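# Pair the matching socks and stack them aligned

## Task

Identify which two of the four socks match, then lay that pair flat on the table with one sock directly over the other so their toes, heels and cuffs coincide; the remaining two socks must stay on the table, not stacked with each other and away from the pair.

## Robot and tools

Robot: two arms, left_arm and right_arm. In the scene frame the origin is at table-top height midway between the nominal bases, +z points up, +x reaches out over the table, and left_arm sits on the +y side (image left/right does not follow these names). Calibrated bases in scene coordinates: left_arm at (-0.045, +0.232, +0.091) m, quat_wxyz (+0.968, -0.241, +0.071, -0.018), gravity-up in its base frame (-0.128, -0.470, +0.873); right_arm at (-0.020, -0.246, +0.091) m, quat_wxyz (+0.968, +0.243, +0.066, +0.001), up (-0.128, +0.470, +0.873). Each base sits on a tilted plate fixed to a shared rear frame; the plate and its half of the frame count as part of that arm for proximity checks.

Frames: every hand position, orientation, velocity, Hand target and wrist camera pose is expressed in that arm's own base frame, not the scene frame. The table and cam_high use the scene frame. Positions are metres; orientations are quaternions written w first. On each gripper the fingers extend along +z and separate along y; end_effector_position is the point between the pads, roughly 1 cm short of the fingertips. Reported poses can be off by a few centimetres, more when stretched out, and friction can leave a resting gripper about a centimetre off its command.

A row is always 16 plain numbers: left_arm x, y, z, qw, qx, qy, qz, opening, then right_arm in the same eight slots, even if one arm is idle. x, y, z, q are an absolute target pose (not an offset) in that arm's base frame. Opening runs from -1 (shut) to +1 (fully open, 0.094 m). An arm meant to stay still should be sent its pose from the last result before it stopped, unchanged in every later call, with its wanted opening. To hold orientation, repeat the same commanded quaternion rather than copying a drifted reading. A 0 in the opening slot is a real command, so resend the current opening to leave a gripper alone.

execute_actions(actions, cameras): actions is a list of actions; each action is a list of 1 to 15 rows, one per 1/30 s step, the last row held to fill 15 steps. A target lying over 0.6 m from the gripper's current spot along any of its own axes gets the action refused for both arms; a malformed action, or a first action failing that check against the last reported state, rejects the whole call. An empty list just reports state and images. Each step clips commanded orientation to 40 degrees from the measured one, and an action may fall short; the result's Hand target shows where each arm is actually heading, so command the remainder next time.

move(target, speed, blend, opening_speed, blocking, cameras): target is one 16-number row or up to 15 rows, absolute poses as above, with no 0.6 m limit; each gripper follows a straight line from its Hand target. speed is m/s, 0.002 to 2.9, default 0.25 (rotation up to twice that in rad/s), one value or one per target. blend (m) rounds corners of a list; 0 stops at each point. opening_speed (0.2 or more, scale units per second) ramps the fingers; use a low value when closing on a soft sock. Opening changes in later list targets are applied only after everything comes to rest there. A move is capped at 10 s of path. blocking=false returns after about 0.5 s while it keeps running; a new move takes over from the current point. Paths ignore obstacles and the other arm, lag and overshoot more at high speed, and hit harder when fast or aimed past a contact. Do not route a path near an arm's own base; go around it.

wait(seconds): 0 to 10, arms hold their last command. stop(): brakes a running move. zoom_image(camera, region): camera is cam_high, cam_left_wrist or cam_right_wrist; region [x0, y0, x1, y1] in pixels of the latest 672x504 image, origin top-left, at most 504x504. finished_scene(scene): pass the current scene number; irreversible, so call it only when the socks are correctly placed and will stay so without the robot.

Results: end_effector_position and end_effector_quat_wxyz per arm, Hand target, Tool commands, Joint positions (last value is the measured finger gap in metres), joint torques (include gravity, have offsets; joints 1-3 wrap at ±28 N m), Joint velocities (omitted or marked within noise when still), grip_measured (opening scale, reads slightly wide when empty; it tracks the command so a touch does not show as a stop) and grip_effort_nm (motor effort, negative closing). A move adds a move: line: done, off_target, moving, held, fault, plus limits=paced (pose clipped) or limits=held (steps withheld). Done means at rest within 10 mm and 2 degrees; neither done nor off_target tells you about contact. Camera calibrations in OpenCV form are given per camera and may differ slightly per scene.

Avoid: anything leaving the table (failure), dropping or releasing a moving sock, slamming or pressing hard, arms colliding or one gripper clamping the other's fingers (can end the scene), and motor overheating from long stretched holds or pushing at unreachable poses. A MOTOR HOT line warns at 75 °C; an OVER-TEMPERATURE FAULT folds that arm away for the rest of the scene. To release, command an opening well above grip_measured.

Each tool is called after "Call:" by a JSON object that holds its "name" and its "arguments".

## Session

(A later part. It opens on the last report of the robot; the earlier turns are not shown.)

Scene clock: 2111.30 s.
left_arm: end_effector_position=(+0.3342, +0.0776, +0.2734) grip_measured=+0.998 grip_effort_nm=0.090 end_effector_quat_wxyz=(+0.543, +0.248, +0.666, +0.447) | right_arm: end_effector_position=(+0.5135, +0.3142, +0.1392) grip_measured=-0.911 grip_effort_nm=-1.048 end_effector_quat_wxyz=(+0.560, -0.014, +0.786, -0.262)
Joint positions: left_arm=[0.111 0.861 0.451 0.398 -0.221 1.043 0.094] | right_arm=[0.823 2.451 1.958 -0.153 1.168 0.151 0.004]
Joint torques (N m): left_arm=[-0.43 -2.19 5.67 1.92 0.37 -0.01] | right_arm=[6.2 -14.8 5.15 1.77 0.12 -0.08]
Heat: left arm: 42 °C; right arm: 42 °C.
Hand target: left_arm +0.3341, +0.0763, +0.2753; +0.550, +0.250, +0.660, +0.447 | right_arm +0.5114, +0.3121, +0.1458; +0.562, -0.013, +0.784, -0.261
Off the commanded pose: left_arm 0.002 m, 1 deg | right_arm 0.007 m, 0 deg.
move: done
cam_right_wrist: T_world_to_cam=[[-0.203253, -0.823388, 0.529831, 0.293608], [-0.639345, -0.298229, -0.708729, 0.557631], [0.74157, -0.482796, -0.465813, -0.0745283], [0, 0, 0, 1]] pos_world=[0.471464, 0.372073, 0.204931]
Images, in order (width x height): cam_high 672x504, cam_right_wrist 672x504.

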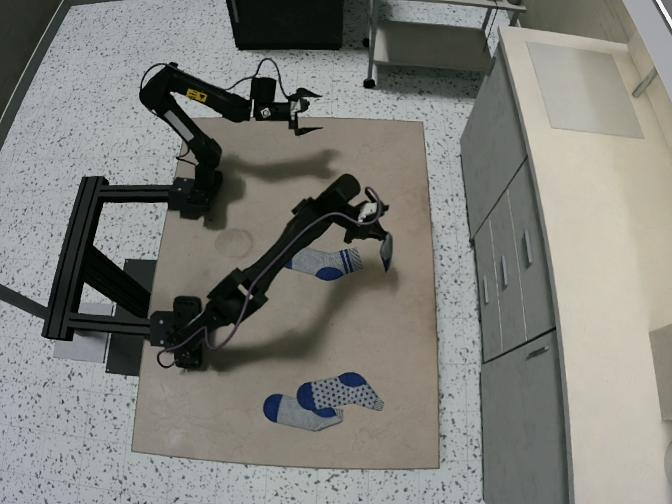

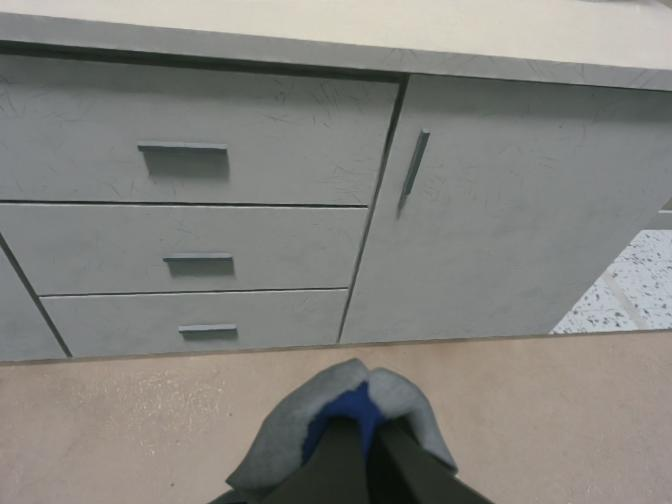

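Call:
{"name": "move", "arguments": {"target": [[0.3342,0.0763,0.2753,0.550,0.250,0.660,0.447,1.0,0.5005,0.2936,0.0934,0.5627,-0.0136,0.7844,-0.2614,-0.92],[0.3342,0.0763,0.2753,0.550,0.250,0.660,0.447,1.0,0.4637,0.2956,0.0732,0.5280,-0.0021,0.8082,-0.2617,-0.92],[0.3342,0.0763,0.2753,0.550,0.250,0.660,0.447,1.0,0.4361,0.2914,0.0463,0.4776,0.0139,0.8389,-0.2614,-0.92],[0.3342,0.0763,0.2753,0.550,0.250,0.660,0.447,1.0,0.4058,0.2832,0.0096,0.4180,0.0321,0.8702,-0.2598,-0.92]], "speed": 0.12, "blend": 0.015, "cameras": ["cam_right_wrist", "cam_high"]}}

Call:
{"name": "zoom_image", "arguments": {"camera": "cam_high", "region": [270, 160, 430, 300]}}

Scene clock: 2118.10 s.
left_arm: end_effector_position=(+0.3342, +0.0776, +0.2734) grip_measured=+0.998 grip_effort_nm=0.085 end_effector_quat_wxyz=(+0.543, +0.248, +0.666, +0.447) | right_arm: end_effector_position=(+0.4098, +0.2735, +0.0138) grip_measured=-0.911 grip_effort_nm=-1.048 end_effector_quat_wxyz=(+0.418, +0.041, +0.870, -0.258)
Joint positions: left_arm=[0.111 0.861 0.451 0.398 -0.221 1.043 0.094] | right_arm=[0.9 2.451 1.756 -0.758 1.023 0.928 0.004]
Joint torques (N m): left_arm=[-0.57 -1.99 5.63 1.93 0.34 -0.01] | right_arm=[7.09 -9.94 8.46 0.79 0.36 0.1]
Heat: left arm: 42 °C; right arm: 42 °C.
Hand target: left_arm +0.3341, +0.0763, +0.2753; +0.550, +0.250, +0.660, +0.447 | right_arm +0.4056, +0.2829, +0.0096; +0.418, +0.032, +0.870, -0.259
Off the commanded pose: left_arm 0.002 m, 1 deg | right_arm 0.011 m, 1 deg.
move: off_target (right_arm)
cam_right_wrist: T_world_to_cam=[[-0.187634, -0.84826, 0.495225, 0.30631], [-0.85091, -0.111478, -0.513347, 0.423171], [0.490658, -0.517713, -0.700876, 0.0399543], [0, 0, 0, 1]] pos_world=[0.397951, 0.32769, 0.0935443]
Images, in order (width x height): cam_high 672x504, cam_right_wrist 672x504.

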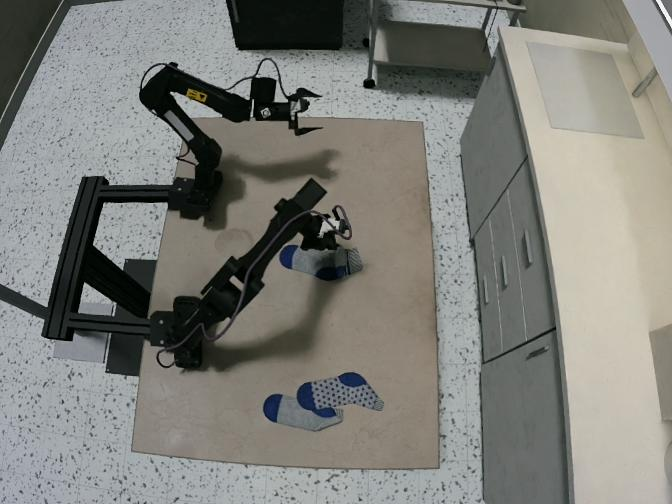

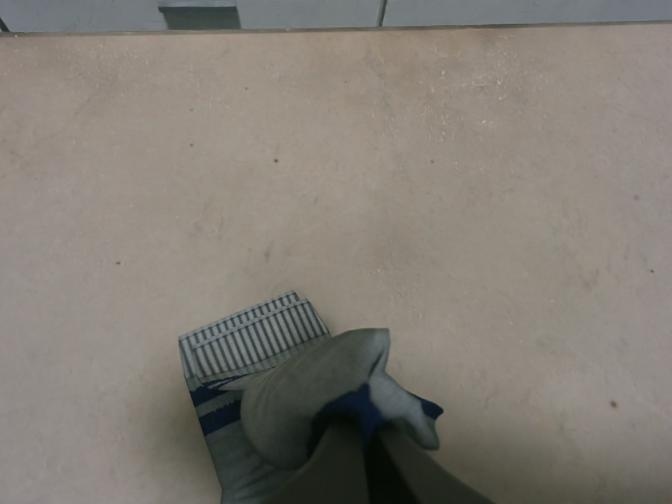

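Scaled by 3.150.

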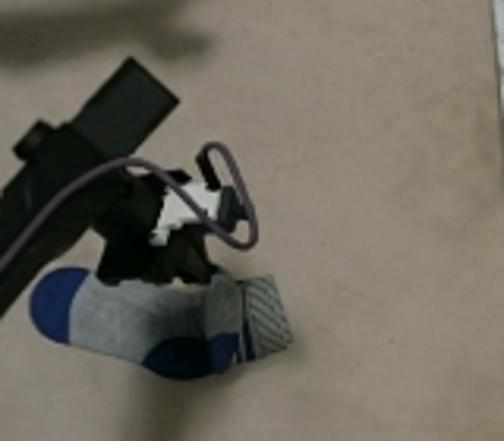

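Call:
{"name": "move", "arguments": {"target": [[0.3342,0.0763,0.2753,0.550,0.250,0.660,0.447,1.0,0.3601,0.2713,-0.0479,0.3176,0.0257,0.9146,-0.2500,-0.92],[0.3342,0.0763,0.2753,0.550,0.250,0.660,0.447,1.0,0.3225,0.2552,-0.1043,0.2021,0.0116,0.9488,-0.2435,-0.92],[0.3342,0.0763,0.2753,0.550,0.250,0.660,0.447,1.0,0.2972,0.2402,-0.1468,0.1124,0.0073,0.9639,-0.2424,-0.92]], "speed": 0.12, "blend": 0.015, "cameras": ["cam_right_wrist", "cam_high"]}}

Call:
{"name": "zoom_image", "arguments": {"camera": "cam_high", "region": [270, 160, 430, 300]}}

Scene clock: 2137.23 s.
left_arm: end_effector_position=(+0.3342, +0.0776, +0.2734) grip_measured=+0.998 grip_effort_nm=0.100 end_effector_quat_wxyz=(+0.543, +0.248, +0.666, +0.447) | right_arm: end_effector_position=(+0.3073, +0.2533, -0.1355) grip_measured=-0.911 grip_effort_nm=-1.053 end_effector_quat_wxyz=(+0.132, +0.017, +0.966, -0.221)
Joint positions: left_arm=[0.111 0.861 0.451 0.398 -0.221 1.043 0.094] | right_arm=[0.895 2.605 1.647 -0.82 0.481 0.981 0.004]
Joint torques (N m): left_arm=[-0.34 -1.94 5.81 1.94 0.36 0] | right_arm=[4.98 -10.36 4.3 0.41 -0.02 -0.06]
Heat: left arm: 42 °C; right arm: 40 °C.
Hand target: left_arm +0.3341, +0.0763, +0.2753; +0.550, +0.250, +0.660, +0.447 | right_arm +0.2972, +0.2403, -0.1462; +0.112, +0.007, +0.964, -0.242
Off the commanded pose: left_arm 0.002 m, 1 deg | right_arm 0.020 m, 3 deg.
move: off_target (right_arm)
cam_right_wrist: T_world_to_cam=[[0.0367603, -0.90013, 0.434068, 0.279748], [-0.998651, -0.0171487, 0.0490122, 0.35484], [-0.0366737, -0.435284, -0.899546, 0.0893866], [0, 0, 0, 1]] pos_world=[0.347356, 0.296803, -0.0584139]
Images, in order (width x height): cam_high 672x504, cam_right_wrist 672x504.

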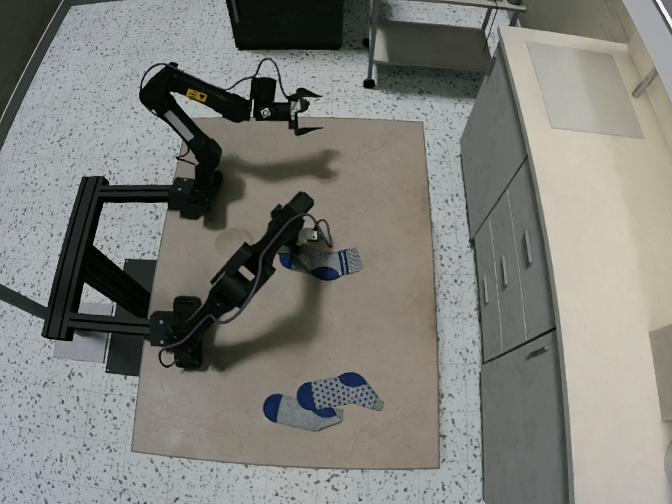

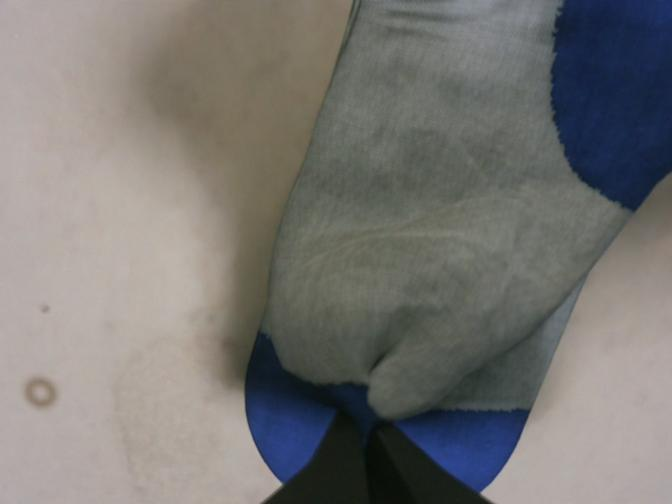

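Scaled by 3.150.

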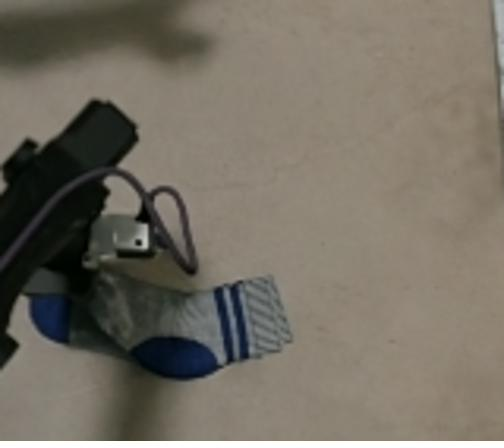

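Call:
{"name": "move", "arguments": {"target": [0.3342,0.0763,0.2753,0.550,0.250,0.660,0.447,1.0,0.2776,0.2231,-0.1634,0.066,0.001,0.968,-0.243,-0.92], "speed": 0.08, "cameras": ["cam_right_wrist", "cam_high"]}}

Call:
{"name": "zoom_image", "arguments": {"camera": "cam_high", "region": [270, 200, 390, 300]}}

Scene clock: 2150.07 s.
left_arm: end_effector_position=(+0.3342, +0.0776, +0.2734) grip_measured=+0.998 grip_effort_nm=0.090 end_effector_quat_wxyz=(+0.543, +0.248, +0.666, +0.447) | right_arm: end_effector_position=(+0.2846, +0.2317, -0.1509) grip_measured=-0.911 grip_effort_nm=-1.048 end_effector_quat_wxyz=(+0.078, +0.007, +0.969, -0.233)
Joint positions: left_arm=[0.111 0.861 0.451 0.398 -0.221 1.043 0.094] | right_arm=[0.878 2.61 1.579 -0.82 0.415 0.951 0.004]
Joint torques (N m): left_arm=[-0.29 -2.1 5.6 1.93 0.35 0.04] | right_arm=[4.85 -9.99 3.95 0.6 -0.08 -0.11]
Heat: left arm: 42 °C; right arm: 39 °C.
Hand target: left_arm +0.3341, +0.0763, +0.2753; +0.550, +0.250, +0.660, +0.447 | right_arm +0.2774, +0.2229, -0.1628; +0.066, +0.001, +0.968, -0.243
Off the commanded pose: left_arm 0.002 m, 1 deg | right_arm 0.017 m, 2 deg.
move: off_target (right_arm)
cam_right_wrist: T_world_to_cam=[[0.0790612, -0.890445, 0.448171, 0.255729], [-0.987394, -0.0081096, 0.158072, 0.343621], [-0.13712, -0.455019, -0.879861, 0.101409], [0, 0, 0, 1]] pos_world=[0.332977, 0.276642, -0.0797017]
Images, in order (width x height): cam_high 672x504, cam_right_wrist 672x504.

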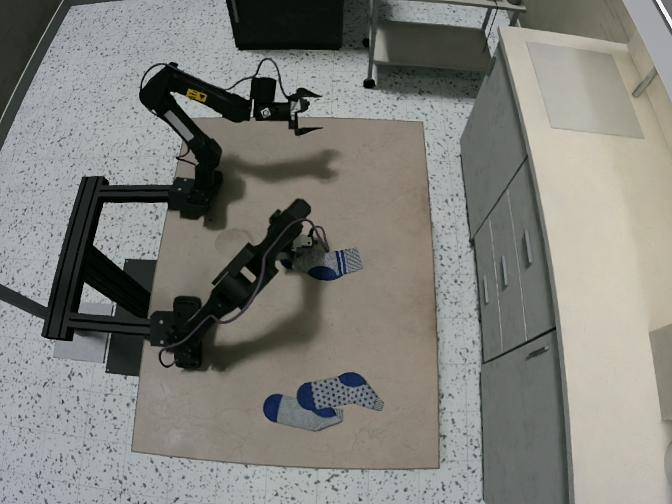

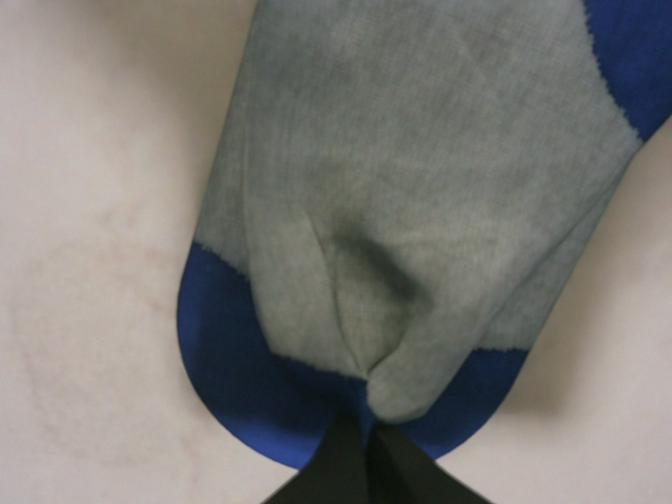

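Scaled by 4.200.

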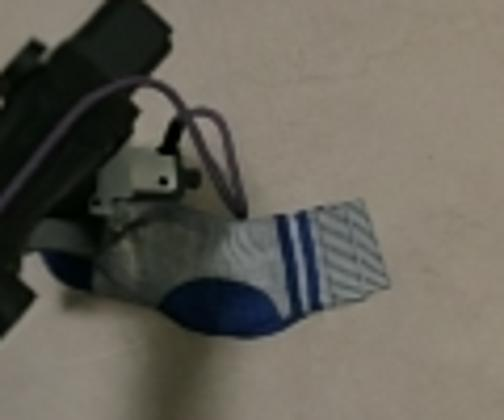

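Call:
{"name": "move", "arguments": {"target": [0.3342,0.0763,0.2753,0.550,0.250,0.660,0.447,1.0,0.2738,0.2125,-0.1857,0.066,0.001,0.968,-0.243,-0.92], "speed": 0.06, "cameras": ["cam_right_wrist", "cam_high"]}}

Call:
{"name": "zoom_image", "arguments": {"camera": "cam_high", "region": [270, 200, 390, 300]}}

Scene clock: 2166.70 s.
left_arm: end_effector_position=(+0.3342, +0.0776, +0.2734) grip_measured=+0.998 grip_effort_nm=0.090 end_effector_quat_wxyz=(+0.543, +0.248, +0.666, +0.447) | right_arm: end_effector_position=(+0.2812, +0.2256, -0.1638) grip_measured=-0.911 grip_effort_nm=-1.048 end_effector_quat_wxyz=(+0.077, +0.005, +0.969, -0.233)
Joint positions: left_arm=[0.111 0.861 0.451 0.398 -0.221 1.043 0.094] | right_arm=[0.874 2.628 1.547 -0.77 0.415 0.943 0.004]
Joint torques (N m): left_arm=[-0.57 -2.03 5.81 1.89 0.36 0.01] | right_arm=[4.34 -8.64 2.86 0.99 0 -0.09]
Heat: left arm: 42 °C; right arm: 38 °C.
Hand target: left_arm +0.3341, +0.0763, +0.2753; +0.550, +0.250, +0.660, +0.447 | right_arm +0.2730, +0.2121, -0.1842; +0.066, +0.001, +0.968, -0.243
Off the commanded pose: left_arm 0.002 m, 1 deg | right_arm 0.027 m, 2 deg.
move: off_target (right_arm)
cam_right_wrist: T_world_to_cam=[[0.0834015, -0.890096, 0.448078, 0.254959], [-0.986756, -0.0109878, 0.16184, 0.343503], [-0.139129, -0.455641, -0.879224, 0.087622], [0, 0, 0, 1]] pos_world=[0.329881, 0.270636, -0.0927944]
Images, in order (width x height): cam_high 672x504, cam_right_wrist 672x504.

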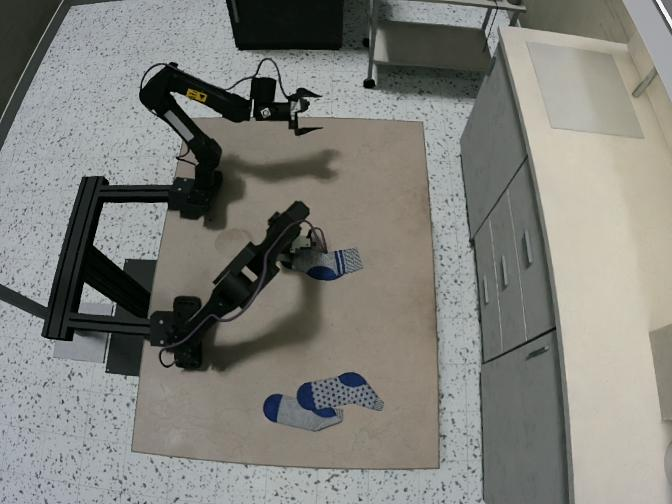

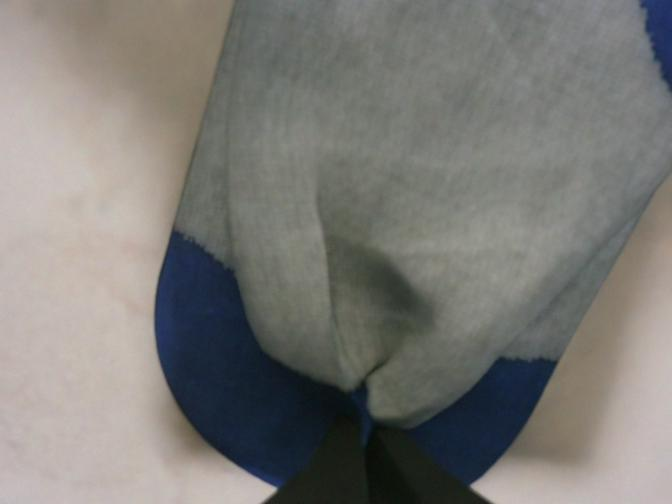

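Scaled by 4.200.

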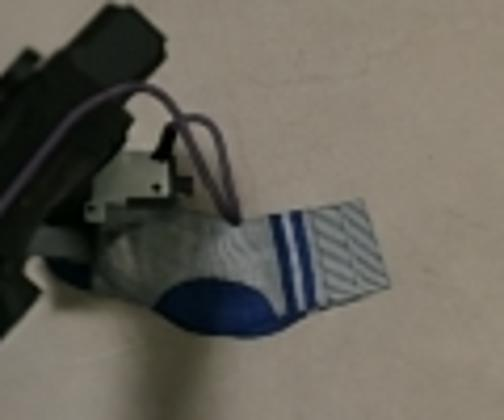

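Call:
{"name": "move", "arguments": {"target": [[0.3342,0.0763,0.2753,0.550,0.250,0.660,0.447,1.0,0.2737,0.2181,-0.1750,0.066,0.001,0.968,-0.243,-0.92],[0.3342,0.0763,0.2753,0.550,0.250,0.660,0.447,1.0,0.2737,0.2181,-0.1750,0.066,0.001,0.968,-0.243,0.3]], "speed": 0.06, "opening_speed": 0.5, "cameras": ["cam_right_wrist"]}}

Scene clock: 2177.80 s.
left_arm: end_effector_position=(+0.3342, +0.0776, +0.2734) grip_measured=+0.998 grip_effort_nm=0.085 end_effector_quat_wxyz=(+0.543, +0.248, +0.666, +0.447) | right_arm: end_effector_position=(+0.2804, +0.2259, -0.1641) grip_measured=+0.298 grip_effort_nm=0.095 end_effector_quat_wxyz=(+0.074, +0.005, +0.970, -0.232)
Joint positions: left_arm=[0.111 0.861 0.451 0.398 -0.221 1.043 0.094] | right_arm=[0.874 2.628 1.547 -0.771 0.41 0.942 0.061]
Joint torques (N m): left_arm=[-0.23 -2.21 5.94 1.95 0.34 -0.01] | right_arm=[5.11 -9.98 4.1 0.55 0.01 0.01]
Heat: left arm: 42 °C; right arm: 37 °C.
Hand target: left_arm +0.3341, +0.0763, +0.2753; +0.550, +0.250, +0.660, +0.447 | right_arm +0.2735, +0.2179, -0.1746; +0.066, +0.001, +0.968, -0.243
Off the commanded pose: left_arm 0.002 m, 1 deg | right_arm 0.015 m, 2 deg.
move: off_target (right_arm); target 2's new opening was sent with right_arm's hand 0.015 m and 2 deg from that target
cam_right_wrist: T_world_to_cam=[[0.0847695, -0.891244, 0.445532, 0.254886], [-0.986026, -0.0106776, 0.166247, 0.343166], [-0.14341, -0.453399, -0.879695, 0.0880135], [0, 0, 0, 1]] pos_world=[0.329386, 0.270735, -0.0931852]

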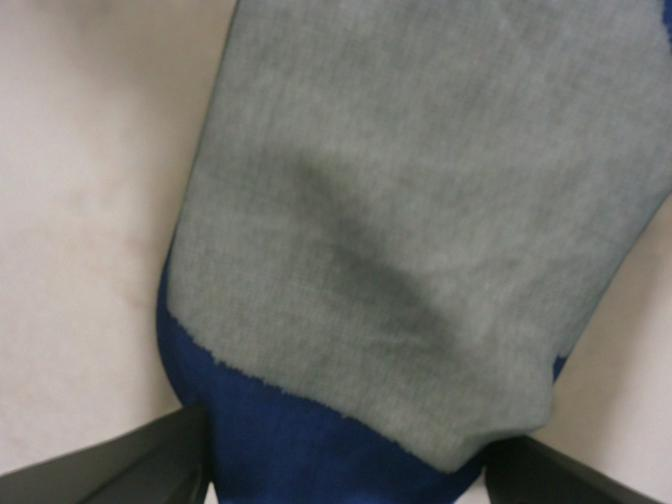

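Call:
{"name": "move", "arguments": {"target": [[0.3342,0.0763,0.2753,0.550,0.250,0.660,0.447,1.0,0.2737,0.2181,-0.1750,0.066,0.001,0.968,-0.243,0.8]], "speed": 0.06, "opening_speed": 0.5, "cameras": ["cam_right_wrist"]}}

Scene clock: 2181.80 s.
left_arm: end_effector_position=(+0.3342, +0.0776, +0.2734) grip_measured=+0.998 grip_effort_nm=0.095 end_effector_quat_wxyz=(+0.543, +0.248, +0.666, +0.447) | right_arm: end_effector_position=(+0.2804, +0.2259, -0.1641) grip_measured=+0.798 grip_effort_nm=0.090 end_effector_quat_wxyz=(+0.074, +0.005, +0.970, -0.232)
Joint positions: left_arm=[0.111 0.861 0.451 0.398 -0.221 1.043 0.094] | right_arm=[0.874 2.628 1.547 -0.771 0.41 0.942 0.084]
Joint torques (N m): left_arm=[-0.46 -2.04 5.72 1.91 0.34 0.01] | right_arm=[5.11 -9.98 4.11 0.55 0.01 0.01]
Heat: left arm: 42 °C; right arm: 37 °C.
Hand target: left_arm +0.3341, +0.0763, +0.2753; +0.550, +0.250, +0.660, +0.447 | right_arm +0.2735, +0.2179, -0.1746; +0.066, +0.001, +0.968, -0.243
Off the commanded pose: left_arm 0.002 m, 1 deg | right_arm 0.015 m, 2 deg.
move: off_target (right_arm)
cam_right_wrist: T_world_to_cam=[[0.0847695, -0.891244, 0.445532, 0.254886], [-0.986026, -0.0106776, 0.166247, 0.343166], [-0.14341, -0.453399, -0.879695, 0.0880135], [0, 0, 0, 1]] pos_world=[0.329386, 0.270735, -0.0931852]

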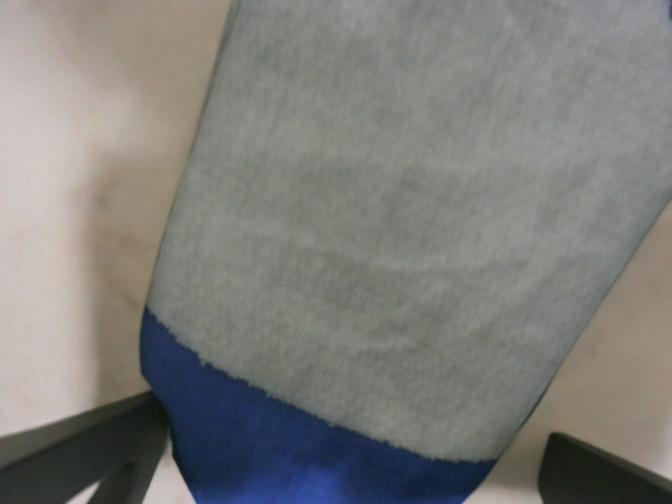

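Call:
{"name": "move", "arguments": {"target": [[0.3342,0.0763,0.2753,0.550,0.250,0.660,0.447,1.0,0.2737,0.2181,-0.1750,0.066,0.001,0.968,-0.243,1.0],[0.3342,0.0763,0.2753,0.550,0.250,0.660,0.447,1.0,0.2680,0.2500,-0.1120,0.066,0.001,0.968,-0.243,1.0]], "speed": 0.08, "opening_speed": 0.5, "cameras": ["cam_right_wrist"]}}

Scene clock: 2187.57 s.
left_arm: end_effector_position=(+0.3342, +0.0776, +0.2734) grip_measured=+0.998 grip_effort_nm=0.090 end_effector_quat_wxyz=(+0.543, +0.248, +0.666, +0.447) | right_arm: end_effector_position=(+0.2661, +0.2366, -0.1246) grip_measured=+0.998 grip_effort_nm=0.090 end_effector_quat_wxyz=(+0.056, +0.002, +0.965, -0.256)
Joint positions: left_arm=[0.111 0.861 0.451 0.398 -0.221 1.043 0.094] | right_arm=[0.918 2.575 1.619 -0.978 0.395 0.995 0.094]
Joint torques (N m): left_arm=[-0.42 -2.03 5.68 1.91 0.33 0.01] | right_arm=[6.31 -14.16 6.91 0.11 -0.05 0.12]
Heat: left arm: 42 °C; right arm: 37 °C.
Hand target: left_arm +0.3341, +0.0763, +0.2753; +0.550, +0.250, +0.660, +0.447 | right_arm +0.2677, +0.2497, -0.1122; +0.066, +0.001, +0.968, -0.243
Off the commanded pose: left_arm 0.002 m, 1 deg | right_arm 0.018 m, 2 deg.
move: off_target (right_arm)
cam_right_wrist: T_world_to_cam=[[0.0961275, -0.869059, 0.485278, 0.244716], [-0.979223, 0.00488837, 0.202726, 0.321543], [-0.178553, -0.494683, -0.850533, 0.148392], [0, 0, 0, 1]] pos_world=[0.317834, 0.284508, -0.0577286]

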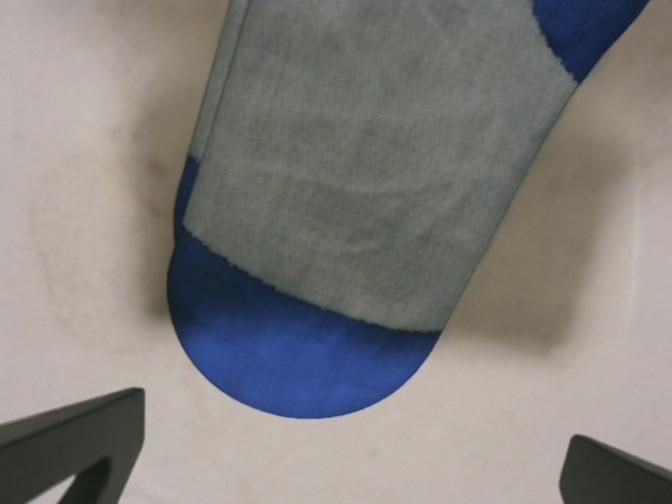

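Call:
{"name": "move", "arguments": {"target": [[0.3342,0.0763,0.2753,0.550,0.250,0.660,0.447,1.0,0.2600,0.2900,-0.0400,0.066,0.001,0.968,-0.243,1.0],[0.3342,0.0763,0.2753,0.550,0.250,0.660,0.447,1.0,0.2850,0.2888,0.1163,0.2331,-0.0412,0.9418,-0.2395,1.0]], "speed": 0.2, "cameras": ["cam_right_wrist", "cam_high"]}}

Call:
{"name": "zoom_image", "arguments": {"camera": "cam_high", "region": [270, 200, 390, 300]}}

Scene clock: 2197.90 s.
left_arm: end_effector_position=(+0.3342, +0.0776, +0.2734) grip_measured=+0.998 grip_effort_nm=0.090 end_effector_quat_wxyz=(+0.543, +0.248, +0.666, +0.447) | right_arm: end_effector_position=(+0.2872, +0.2838, +0.1040) grip_measured=+0.998 grip_effort_nm=0.090 end_effector_quat_wxyz=(+0.222, -0.032, +0.944, -0.243)
Joint positions: left_arm=[0.111 0.861 0.451 0.398 -0.221 1.043 0.094] | right_arm=[1.045 2.233 1.935 -1.482 0.643 1.047 0.094]
Joint torques (N m): left_arm=[-0.44 -1.95 5.72 1.87 0.35 0.04] | right_arm=[5.7 -10.32 7.49 0.46 0.3 -0.08]
Heat: left arm: 42 °C; right arm: 41 °C.
Hand target: left_arm +0.3341, +0.0763, +0.2753; +0.550, +0.250, +0.660, +0.447 | right_arm +0.2849, +0.2887, +0.1161; +0.233, -0.041, +0.942, -0.239
Off the commanded pose: left_arm 0.002 m, 1 deg | right_arm 0.013 m, 2 deg.
move: off_target (right_arm)
cam_right_wrist: T_world_to_cam=[[0.0746189, -0.860594, 0.503796, 0.174702], [-0.9839, -0.145808, -0.103343, 0.37171], [0.162394, -0.487974, -0.857619, 0.2708], [0, 0, 0, 1]] pos_world=[0.308714, 0.336689, 0.182642]
Images, in order (width x height): cam_high 672x504, cam_right_wrist 672x504.

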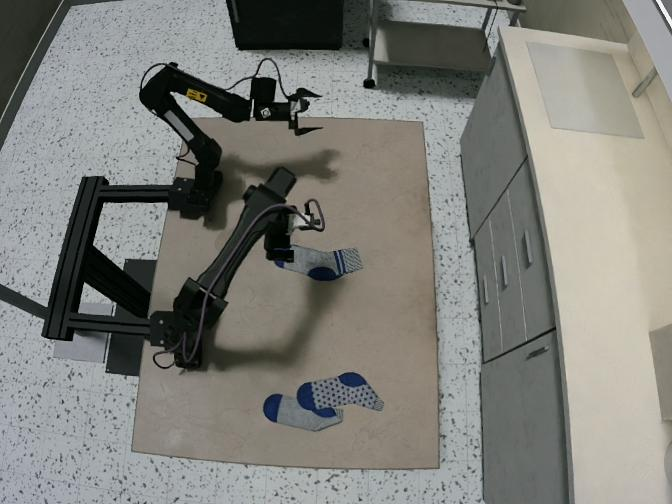

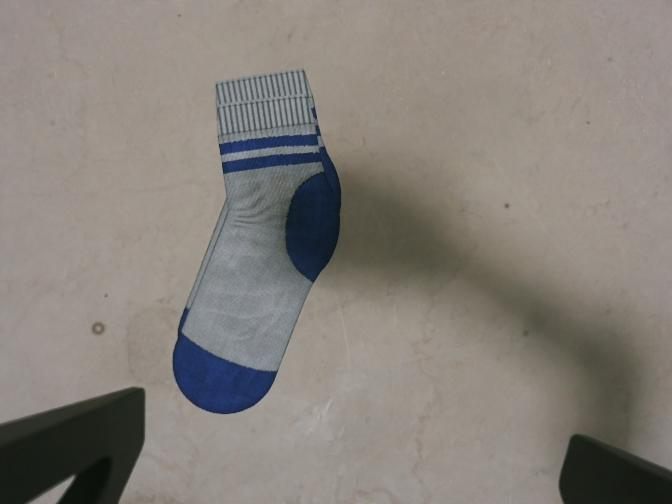

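Scaled by 4.200.

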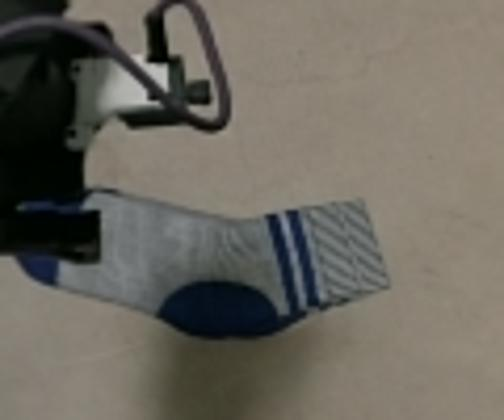

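Call:
{"name": "zoom_image", "arguments": {"camera": "cam_right_wrist", "region": [140, 50, 380, 430]}}

Scaled by 1.326.

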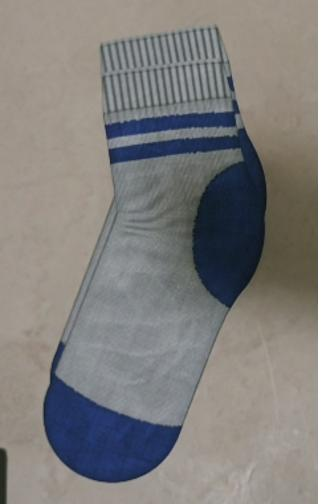

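Call:
{"name": "move", "arguments": {"target": [[0.3342,0.0763,0.2753,0.550,0.250,0.660,0.447,1.0,0.2514,0.2412,-0.1483,0.0723,0.0263,0.9677,-0.2412,1.0]], "speed": 0.18, "cameras": ["cam_right_wrist", "cam_high"]}}

Scene clock: 2239.63 s.
left_arm: end_effector_position=(+0.3342, +0.0776, +0.2734) grip_measured=+0.998 grip_effort_nm=0.090 end_effector_quat_wxyz=(+0.543, +0.248, +0.666, +0.447) | right_arm: end_effector_position=(+0.2538, +0.2444, -0.1407) grip_measured=+0.998 grip_effort_nm=0.090 end_effector_quat_wxyz=(+0.076, +0.023, +0.968, -0.239)
Joint positions: left_arm=[0.111 0.861 0.451 0.398 -0.221 1.043 0.094] | right_arm=[0.956 2.582 1.562 -0.884 0.389 1.07 0.094]
Joint torques (N m): left_arm=[-0.32 -2.04 5.81 1.93 0.34 0.02] | right_arm=[4.6 -10.54 4.72 0.61 -0.05 0.08]
Heat: left arm: 42 °C; right arm: 40 °C.
Hand target: left_arm +0.3341, +0.0763, +0.2753; +0.550, +0.250, +0.660, +0.447 | right_arm +0.2514, +0.2411, -0.1482; +0.072, +0.026, +0.967, -0.241
Off the commanded pose: left_arm 0.002 m, 1 deg | right_arm 0.009 m, 1 deg.
move: done
cam_right_wrist: T_world_to_cam=[[0.0472689, -0.888468, 0.456498, 0.273634], [-0.987525, 0.0271539, 0.155104, 0.302779], [-0.150201, -0.458134, -0.876101, 0.116614], [0, 0, 0, 1]] pos_world=[0.303583, 0.288318, -0.0697098]
Images, in order (width x height): cam_high 672x504, cam_right_wrist 672x504.

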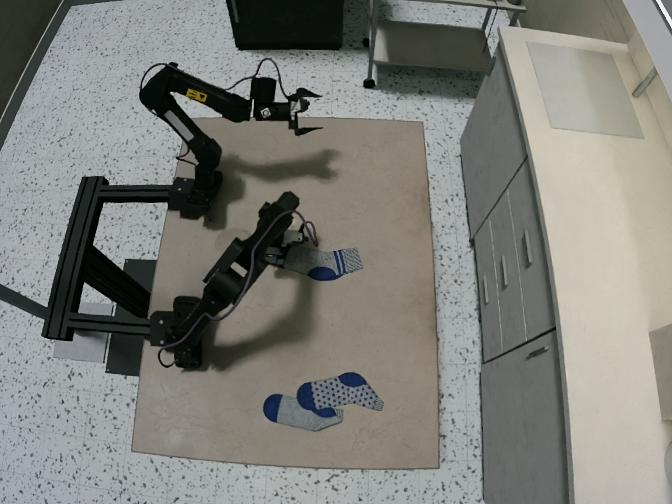

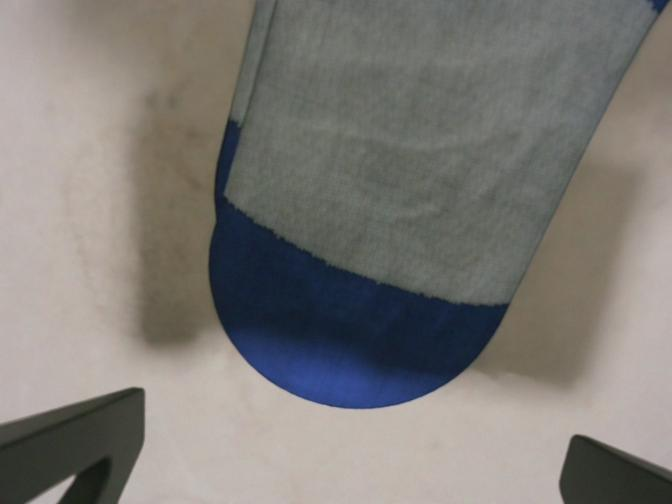

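Call:
{"name": "move", "arguments": {"target": [[0.3342,0.0763,0.2753,0.550,0.250,0.660,0.447,1.0,0.2487,0.2189,-0.1882,0.0744,0.0348,0.9674,-0.2406,1.0]], "speed": 0.08, "cameras": ["cam_right_wrist"]}}

Scene clock: 2249.43 s.
left_arm: end_effector_position=(+0.3342, +0.0776, +0.2734) grip_measured=+0.998 grip_effort_nm=0.085 end_effector_quat_wxyz=(+0.543, +0.248, +0.666, +0.447) | right_arm: end_effector_position=(+0.2538, +0.2315, -0.1722) grip_measured=+0.998 grip_effort_nm=0.085 end_effector_quat_wxyz=(+0.080, +0.037, +0.970, -0.228)
Joint positions: left_arm=[0.111 0.861 0.451 0.398 -0.221 1.043 0.094] | right_arm=[0.934 2.627 1.494 -0.743 0.388 1.07 0.094]
Joint torques (N m): left_arm=[-0.46 -2.11 5.65 1.9 0.38 0.01] | right_arm=[4.21 -9.05 3.3 0.83 0.06 -0.04]
Heat: left arm: 42 °C; right arm: 40 °C.
Hand target: left_arm +0.3341, +0.0763, +0.2753; +0.550, +0.250, +0.660, +0.447 | right_arm +0.2482, +0.2187, -0.1872; +0.074, +0.035, +0.967, -0.241
Off the commanded pose: left_arm 0.002 m, 1 deg | right_arm 0.021 m, 2 deg.
move: off_target (right_arm)
cam_right_wrist: T_world_to_cam=[[0.0200694, -0.89939, 0.436686, 0.282579], [-0.988969, 0.0462547, 0.140717, 0.30152], [-0.146758, -0.434693, -0.888541, 0.0746113], [0, 0, 0, 1]] pos_world=[0.303472, 0.272635, -0.099532]

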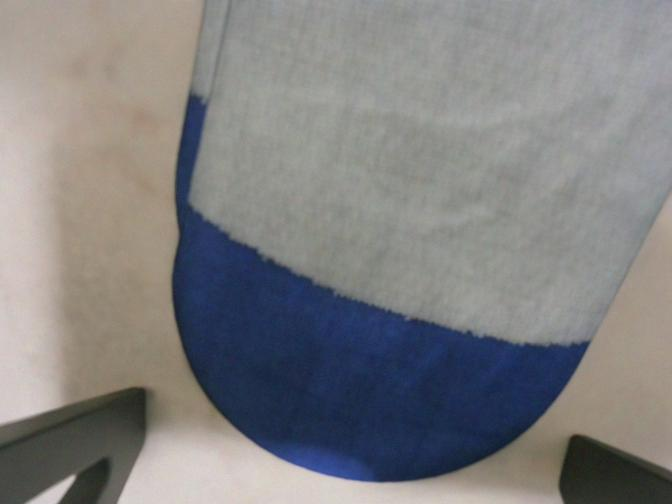

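Call:
{"name": "move", "arguments": {"target": [[0.3342,0.0763,0.2753,0.550,0.250,0.660,0.447,1.0,0.2487,0.2189,-0.1882,0.0744,0.0348,0.9674,-0.2406,-0.92]], "speed": 0.08, "opening_speed": 0.85, "cameras": ["cam_right_wrist"]}}

Scene clock: 2263.37 s.
left_arm: end_effector_position=(+0.3342, +0.0776, +0.2734) grip_measured=+0.998 grip_effort_nm=0.085 end_effector_quat_wxyz=(+0.543, +0.248, +0.666, +0.447) | right_arm: end_effector_position=(+0.2549, +0.2319, -0.1726) grip_measured=-0.916 grip_effort_nm=-0.252 end_effector_quat_wxyz=(+0.083, +0.037, +0.970, -0.227)
Joint positions: left_arm=[0.111 0.861 0.451 0.398 -0.221 1.043 0.094] | right_arm=[0.934 2.627 1.492 -0.736 0.392 1.07 0.004]
Joint torques (N m): left_arm=[-0.28 -2.02 5.57 1.91 0.37 0.05] | right_arm=[4.21 -9.05 3.44 0.76 0.03 -0.04]
Heat: left arm: 42 °C; right arm: 38 °C.
Hand target: left_arm +0.3341, +0.0763, +0.2753; +0.550, +0.250, +0.660, +0.447 | right_arm +0.2483, +0.2188, -0.1873; +0.074, +0.035, +0.967, -0.241
Off the commanded pose: left_arm 0.002 m, 1 deg | right_arm 0.021 m, 2 deg.
move: off_target (right_arm)
cam_right_wrist: T_world_to_cam=[[0.0183907, -0.900307, 0.434867, 0.283327], [-0.989871, 0.0448446, 0.134704, 0.302159], [-0.140777, -0.432939, -0.890363, 0.0722945], [0, 0, 0, 1]] pos_world=[0.304065, 0.272831, -0.0995432]

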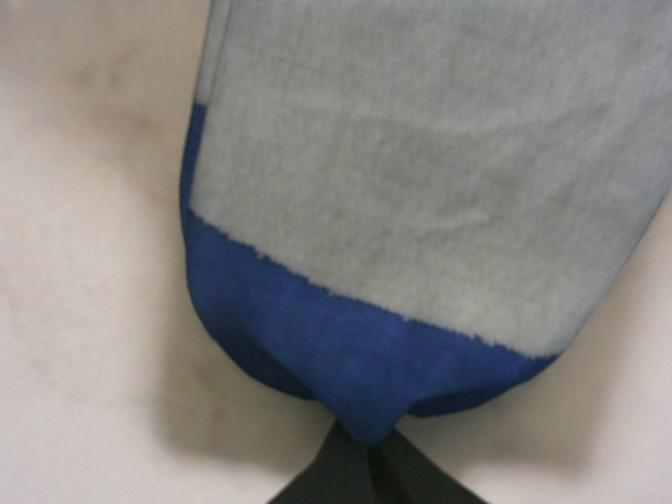

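Call:
{"name": "move", "arguments": {"target": [[0.3342,0.0763,0.2753,0.550,0.250,0.660,0.447,1.0,0.2487,0.2189,-0.1882,0.0744,0.0348,0.9674,-0.2406,1.0],[0.3342,0.0763,0.2753,0.550,0.250,0.660,0.447,1.0,0.2525,0.2315,-0.1578,0.0744,0.0348,0.9674,-0.2406,1.0],[0.3342,0.0763,0.2753,0.550,0.250,0.660,0.447,1.0,0.2552,0.2160,-0.1869,0.0744,0.0348,0.9674,-0.2406,1.0]], "speed": 0.08, "opening_speed": 0.85, "cameras": ["cam_right_wrist"]}}

Scene clock: 2272.47 s.
left_arm: end_effector_position=(+0.3342, +0.0776, +0.2734) grip_measured=+0.998 grip_effort_nm=0.090 end_effector_quat_wxyz=(+0.543, +0.248, +0.666, +0.447) | right_arm: end_effector_position=(+0.2528, +0.2287, -0.1718) grip_measured=+0.998 grip_effort_nm=0.090 end_effector_quat_wxyz=(+0.070, +0.033, +0.970, -0.231)
Joint positions: left_arm=[0.111 0.861 0.451 0.398 -0.221 1.043 0.094] | right_arm=[0.926 2.627 1.496 -0.756 0.377 1.054 0.094]
Joint torques (N m): left_arm=[-0.29 -1.94 5.74 1.92 0.36 0.04] | right_arm=[3.44 -9.16 3.48 0.95 0.23 -0.06]
Heat: left arm: 42 °C; right arm: 38 °C.
Hand target: left_arm +0.3341, +0.0763, +0.2753; +0.550, +0.250, +0.660, +0.447 | right_arm +0.2544, +0.2157, -0.1860; +0.074, +0.035, +0.967, -0.241
Off the commanded pose: left_arm 0.002 m, 1 deg | right_arm 0.020 m, 1 deg.
move: off_target (right_arm)
cam_right_wrist: T_world_to_cam=[[0.0323197, -0.897294, 0.440249, 0.276942], [-0.985724, 0.0442071, 0.162465, 0.304017], [-0.165241, -0.439215, -0.883055, 0.0803174], [0, 0, 0, 1]] pos_world=[0.303998, 0.270335, -0.100391]

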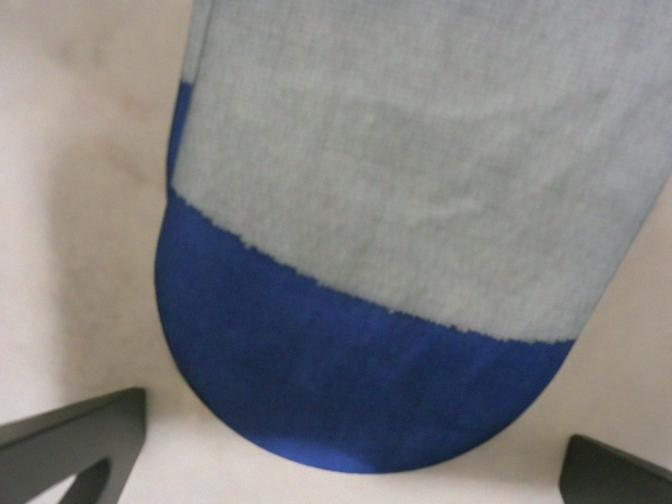

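Call:
{"name": "move", "arguments": {"target": [[0.3342,0.0763,0.2753,0.550,0.250,0.660,0.447,1.0,0.2627,0.2342,-0.1521,0.0744,0.0348,0.9674,-0.2406,1.0],[0.3342,0.0763,0.2753,0.550,0.250,0.660,0.447,1.0,0.2631,0.2162,-0.1858,0.0744,0.0348,0.9674,-0.2406,1.0]], "speed": 0.08, "cameras": ["cam_right_wrist"]}}

Scene clock: 2280.17 s.
left_arm: end_effector_position=(+0.3342, +0.0776, +0.2734) grip_measured=+0.998 grip_effort_nm=0.090 end_effector_quat_wxyz=(+0.543, +0.248, +0.666, +0.447) | right_arm: end_effector_position=(+0.2677, +0.2285, -0.1687) grip_measured=+0.998 grip_effort_nm=0.085 end_effector_quat_wxyz=(+0.079, +0.041, +0.970, -0.228)
Joint positions: left_arm=[0.111 0.861 0.451 0.398 -0.221 1.043 0.094] | right_arm=[0.899 2.63 1.526 -0.761 0.394 1.044 0.094]
Joint torques (N m): left_arm=[-0.44 -2.09 5.81 1.91 0.38 -0.04] | right_arm=[4.42 -9.05 3.25 0.89 0.11 -0.13]
Heat: left arm: 42 °C; right arm: 38 °C.
Hand target: left_arm +0.3341, +0.0763, +0.2753; +0.550, +0.250, +0.660, +0.447 | right_arm +0.2626, +0.2160, -0.1847; +0.074, +0.035, +0.967, -0.241
Off the commanded pose: left_arm 0.002 m, 1 deg | right_arm 0.022 m, 2 deg.
move: off_target (right_arm)
cam_right_wrist: T_world_to_cam=[[0.0117965, -0.89999, 0.43575, 0.280241], [-0.988358, 0.0556116, 0.141616, 0.312714], [-0.151685, -0.432348, -0.888857, 0.0791694], [0, 0, 0, 1]] pos_world=[0.317777, 0.269053, -0.09603]

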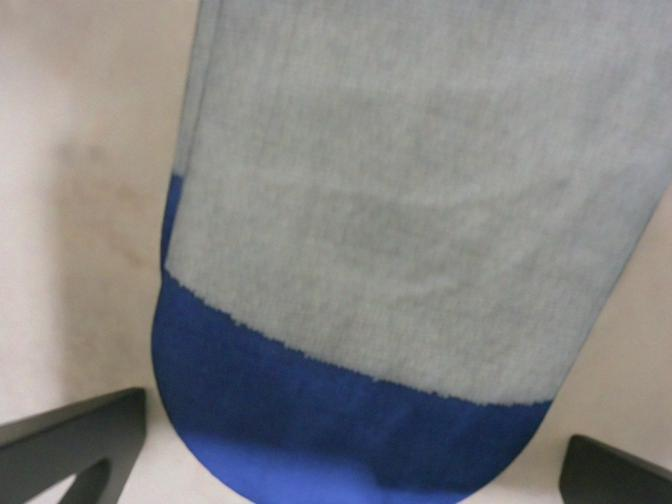

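Call:
{"name": "move", "arguments": {"target": [[0.3342,0.0763,0.2753,0.550,0.250,0.660,0.447,1.0,0.2568,0.2341,-0.1528,0.0744,0.0348,0.9674,-0.2406,1.0],[0.3342,0.0763,0.2753,0.550,0.250,0.660,0.447,1.0,0.2582,0.2161,-0.1865,0.0744,0.0348,0.9674,-0.2406,1.0]], "speed": 0.08, "cameras": ["cam_right_wrist"]}}

Scene clock: 2288.27 s.
left_arm: end_effector_position=(+0.3342, +0.0776, +0.2734) grip_measured=+0.998 grip_effort_nm=0.095 end_effector_quat_wxyz=(+0.543, +0.248, +0.666, +0.447) | right_arm: end_effector_position=(+0.2618, +0.2290, -0.1703) grip_measured=+0.998 grip_effort_nm=0.081 end_effector_quat_wxyz=(+0.079, +0.036, +0.969, -0.230)
Joint positions: left_arm=[0.111 0.861 0.451 0.398 -0.221 1.043 0.094] | right_arm=[0.914 2.63 1.512 -0.755 0.394 1.05 0.094]
Joint torques (N m): left_arm=[-0.53 -2.02 5.65 1.91 0.32 0.01] | right_arm=[3.97 -9.32 3.08 0.91 0.08 -0.08]
Heat: left arm: 42 °C; right arm: 39 °C.
Hand target: left_arm +0.3341, +0.0763, +0.2753; +0.550, +0.250, +0.660, +0.447 | right_arm +0.2577, +0.2159, -0.1855; +0.074, +0.035, +0.967, -0.241
Off the commanded pose: left_arm 0.002 m, 1 deg | right_arm 0.021 m, 1 deg.
move: off_target (right_arm)
cam_right_wrist: T_world_to_cam=[[0.0211104, -0.89765, 0.440203, 0.2792], [-0.988573, 0.0469909, 0.143231, 0.309437], [-0.149257, -0.438197, -0.886401, 0.0781782], [0, 0, 0, 1]] pos_world=[0.311675, 0.27034, -0.0979281]

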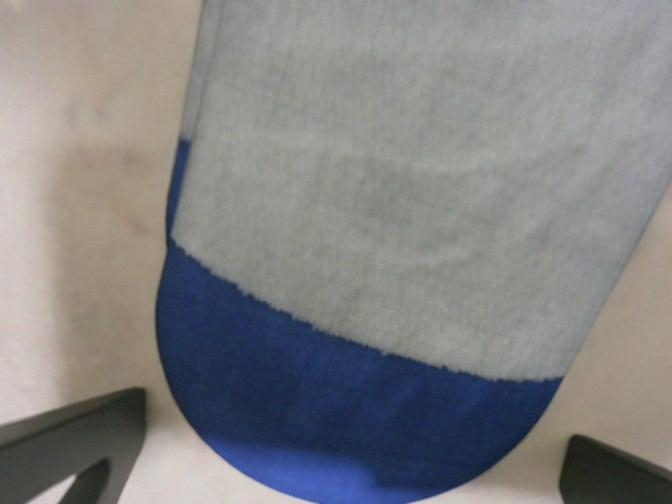

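Call:
{"name": "move", "arguments": {"target": [[0.3342,0.0763,0.2753,0.550,0.250,0.660,0.447,1.0,0.2582,0.2161,-0.1865,0.0744,0.0348,0.9674,-0.2406,-0.92]], "speed": 0.08, "opening_speed": 0.85, "cameras": ["cam_right_wrist"]}}

Scene clock: 2296.70 s.
left_arm: end_effector_position=(+0.3342, +0.0776, +0.2734) grip_measured=+0.998 grip_effort_nm=0.095 end_effector_quat_wxyz=(+0.543, +0.248, +0.666, +0.447) | right_arm: end_effector_position=(+0.2642, +0.2302, -0.1707) grip_measured=-0.917 grip_effort_nm=-0.608 end_effector_quat_wxyz=(+0.085, +0.037, +0.969, -0.228)
Joint positions: left_arm=[0.111 0.861 0.451 0.398 -0.221 1.043 0.094] | right_arm=[0.914 2.63 1.512 -0.744 0.401 1.049 0.004]
Joint torques (N m): left_arm=[-0.44 -2.04 5.74 1.94 0.36 0] | right_arm=[3.99 -9.33 3.1 0.81 0.01 -0.08]
Heat: left arm: 42 °C; right arm: 39 °C.
Hand target: left_arm +0.3341, +0.0763, +0.2753; +0.550, +0.250, +0.660, +0.447 | right_arm +0.2578, +0.2160, -0.1855; +0.074, +0.035, +0.967, -0.241
Off the commanded pose: left_arm 0.002 m, 1 deg | right_arm 0.022 m, 2 deg.
move: off_target (right_arm)
cam_right_wrist: T_world_to_cam=[[0.0184678, -0.899521, 0.436486, 0.280954], [-0.990262, 0.0437944, 0.132151, 0.311017], [-0.137988, -0.434676, -0.889953, 0.0743692], [0, 0, 0, 1]] pos_world=[0.313061, 0.27143, -0.0975486]

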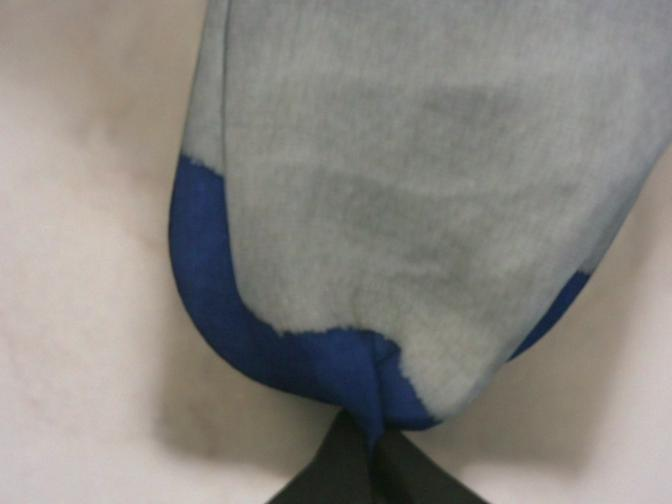

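Call:
{"name": "move", "arguments": {"target": [[0.3342,0.0763,0.2753,0.550,0.250,0.660,0.447,1.0,0.2682,0.2465,-0.1350,0.0744,0.0348,0.9674,-0.2406,-0.92]], "speed": 0.08, "cameras": ["cam_right_wrist"]}}

Scene clock: 2303.07 s.
left_arm: end_effector_position=(+0.3342, +0.0776, +0.2734) grip_measured=+0.998 grip_effort_nm=0.085 end_effector_quat_wxyz=(+0.543, +0.248, +0.666, +0.447) | right_arm: end_effector_position=(+0.2642, +0.2312, -0.1492) grip_measured=-0.917 grip_effort_nm=-0.525 end_effector_quat_wxyz=(+0.063, +0.034, +0.964, -0.256)
Joint positions: left_arm=[0.111 0.861 0.451 0.398 -0.221 1.043 0.094] | right_arm=[0.914 2.63 1.606 -0.914 0.397 1.059 0.004]
Joint velocities: left_arm=[within noise] | right_arm=[0.017 -0.007 0.012 -0.066 0.022 -0.037 0.011]
Joint torques (N m): left_arm=[-0.61 -2.02 5.65 1.91 0.4 0.02] | right_arm=[6.19 -14.91 6.84 0.09 -0.05 0.1]
Heat: left arm: 42 °C; right arm: 40 °C.
Hand target: left_arm +0.3341, +0.0763, +0.2753; +0.550, +0.250, +0.660, +0.447 | right_arm +0.2680, +0.2461, -0.1351; +0.074, +0.035, +0.967, -0.240
Off the commanded pose: left_arm 0.002 m, 1 deg | right_arm 0.021 m, 2 deg.
move: off_target (right_arm)
cam_right_wrist: T_world_to_cam=[[0.0300738, -0.873919, 0.485139, 0.270749], [-0.983019, 0.0620423, 0.172699, 0.308056], [-0.181024, -0.482095, -0.857213, 0.121168], [0, 0, 0, 1]] pos_world=[0.316617, 0.275915, -0.0806853]

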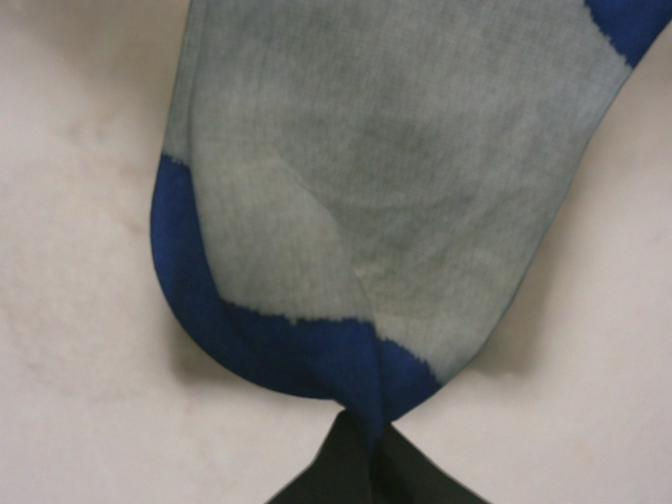

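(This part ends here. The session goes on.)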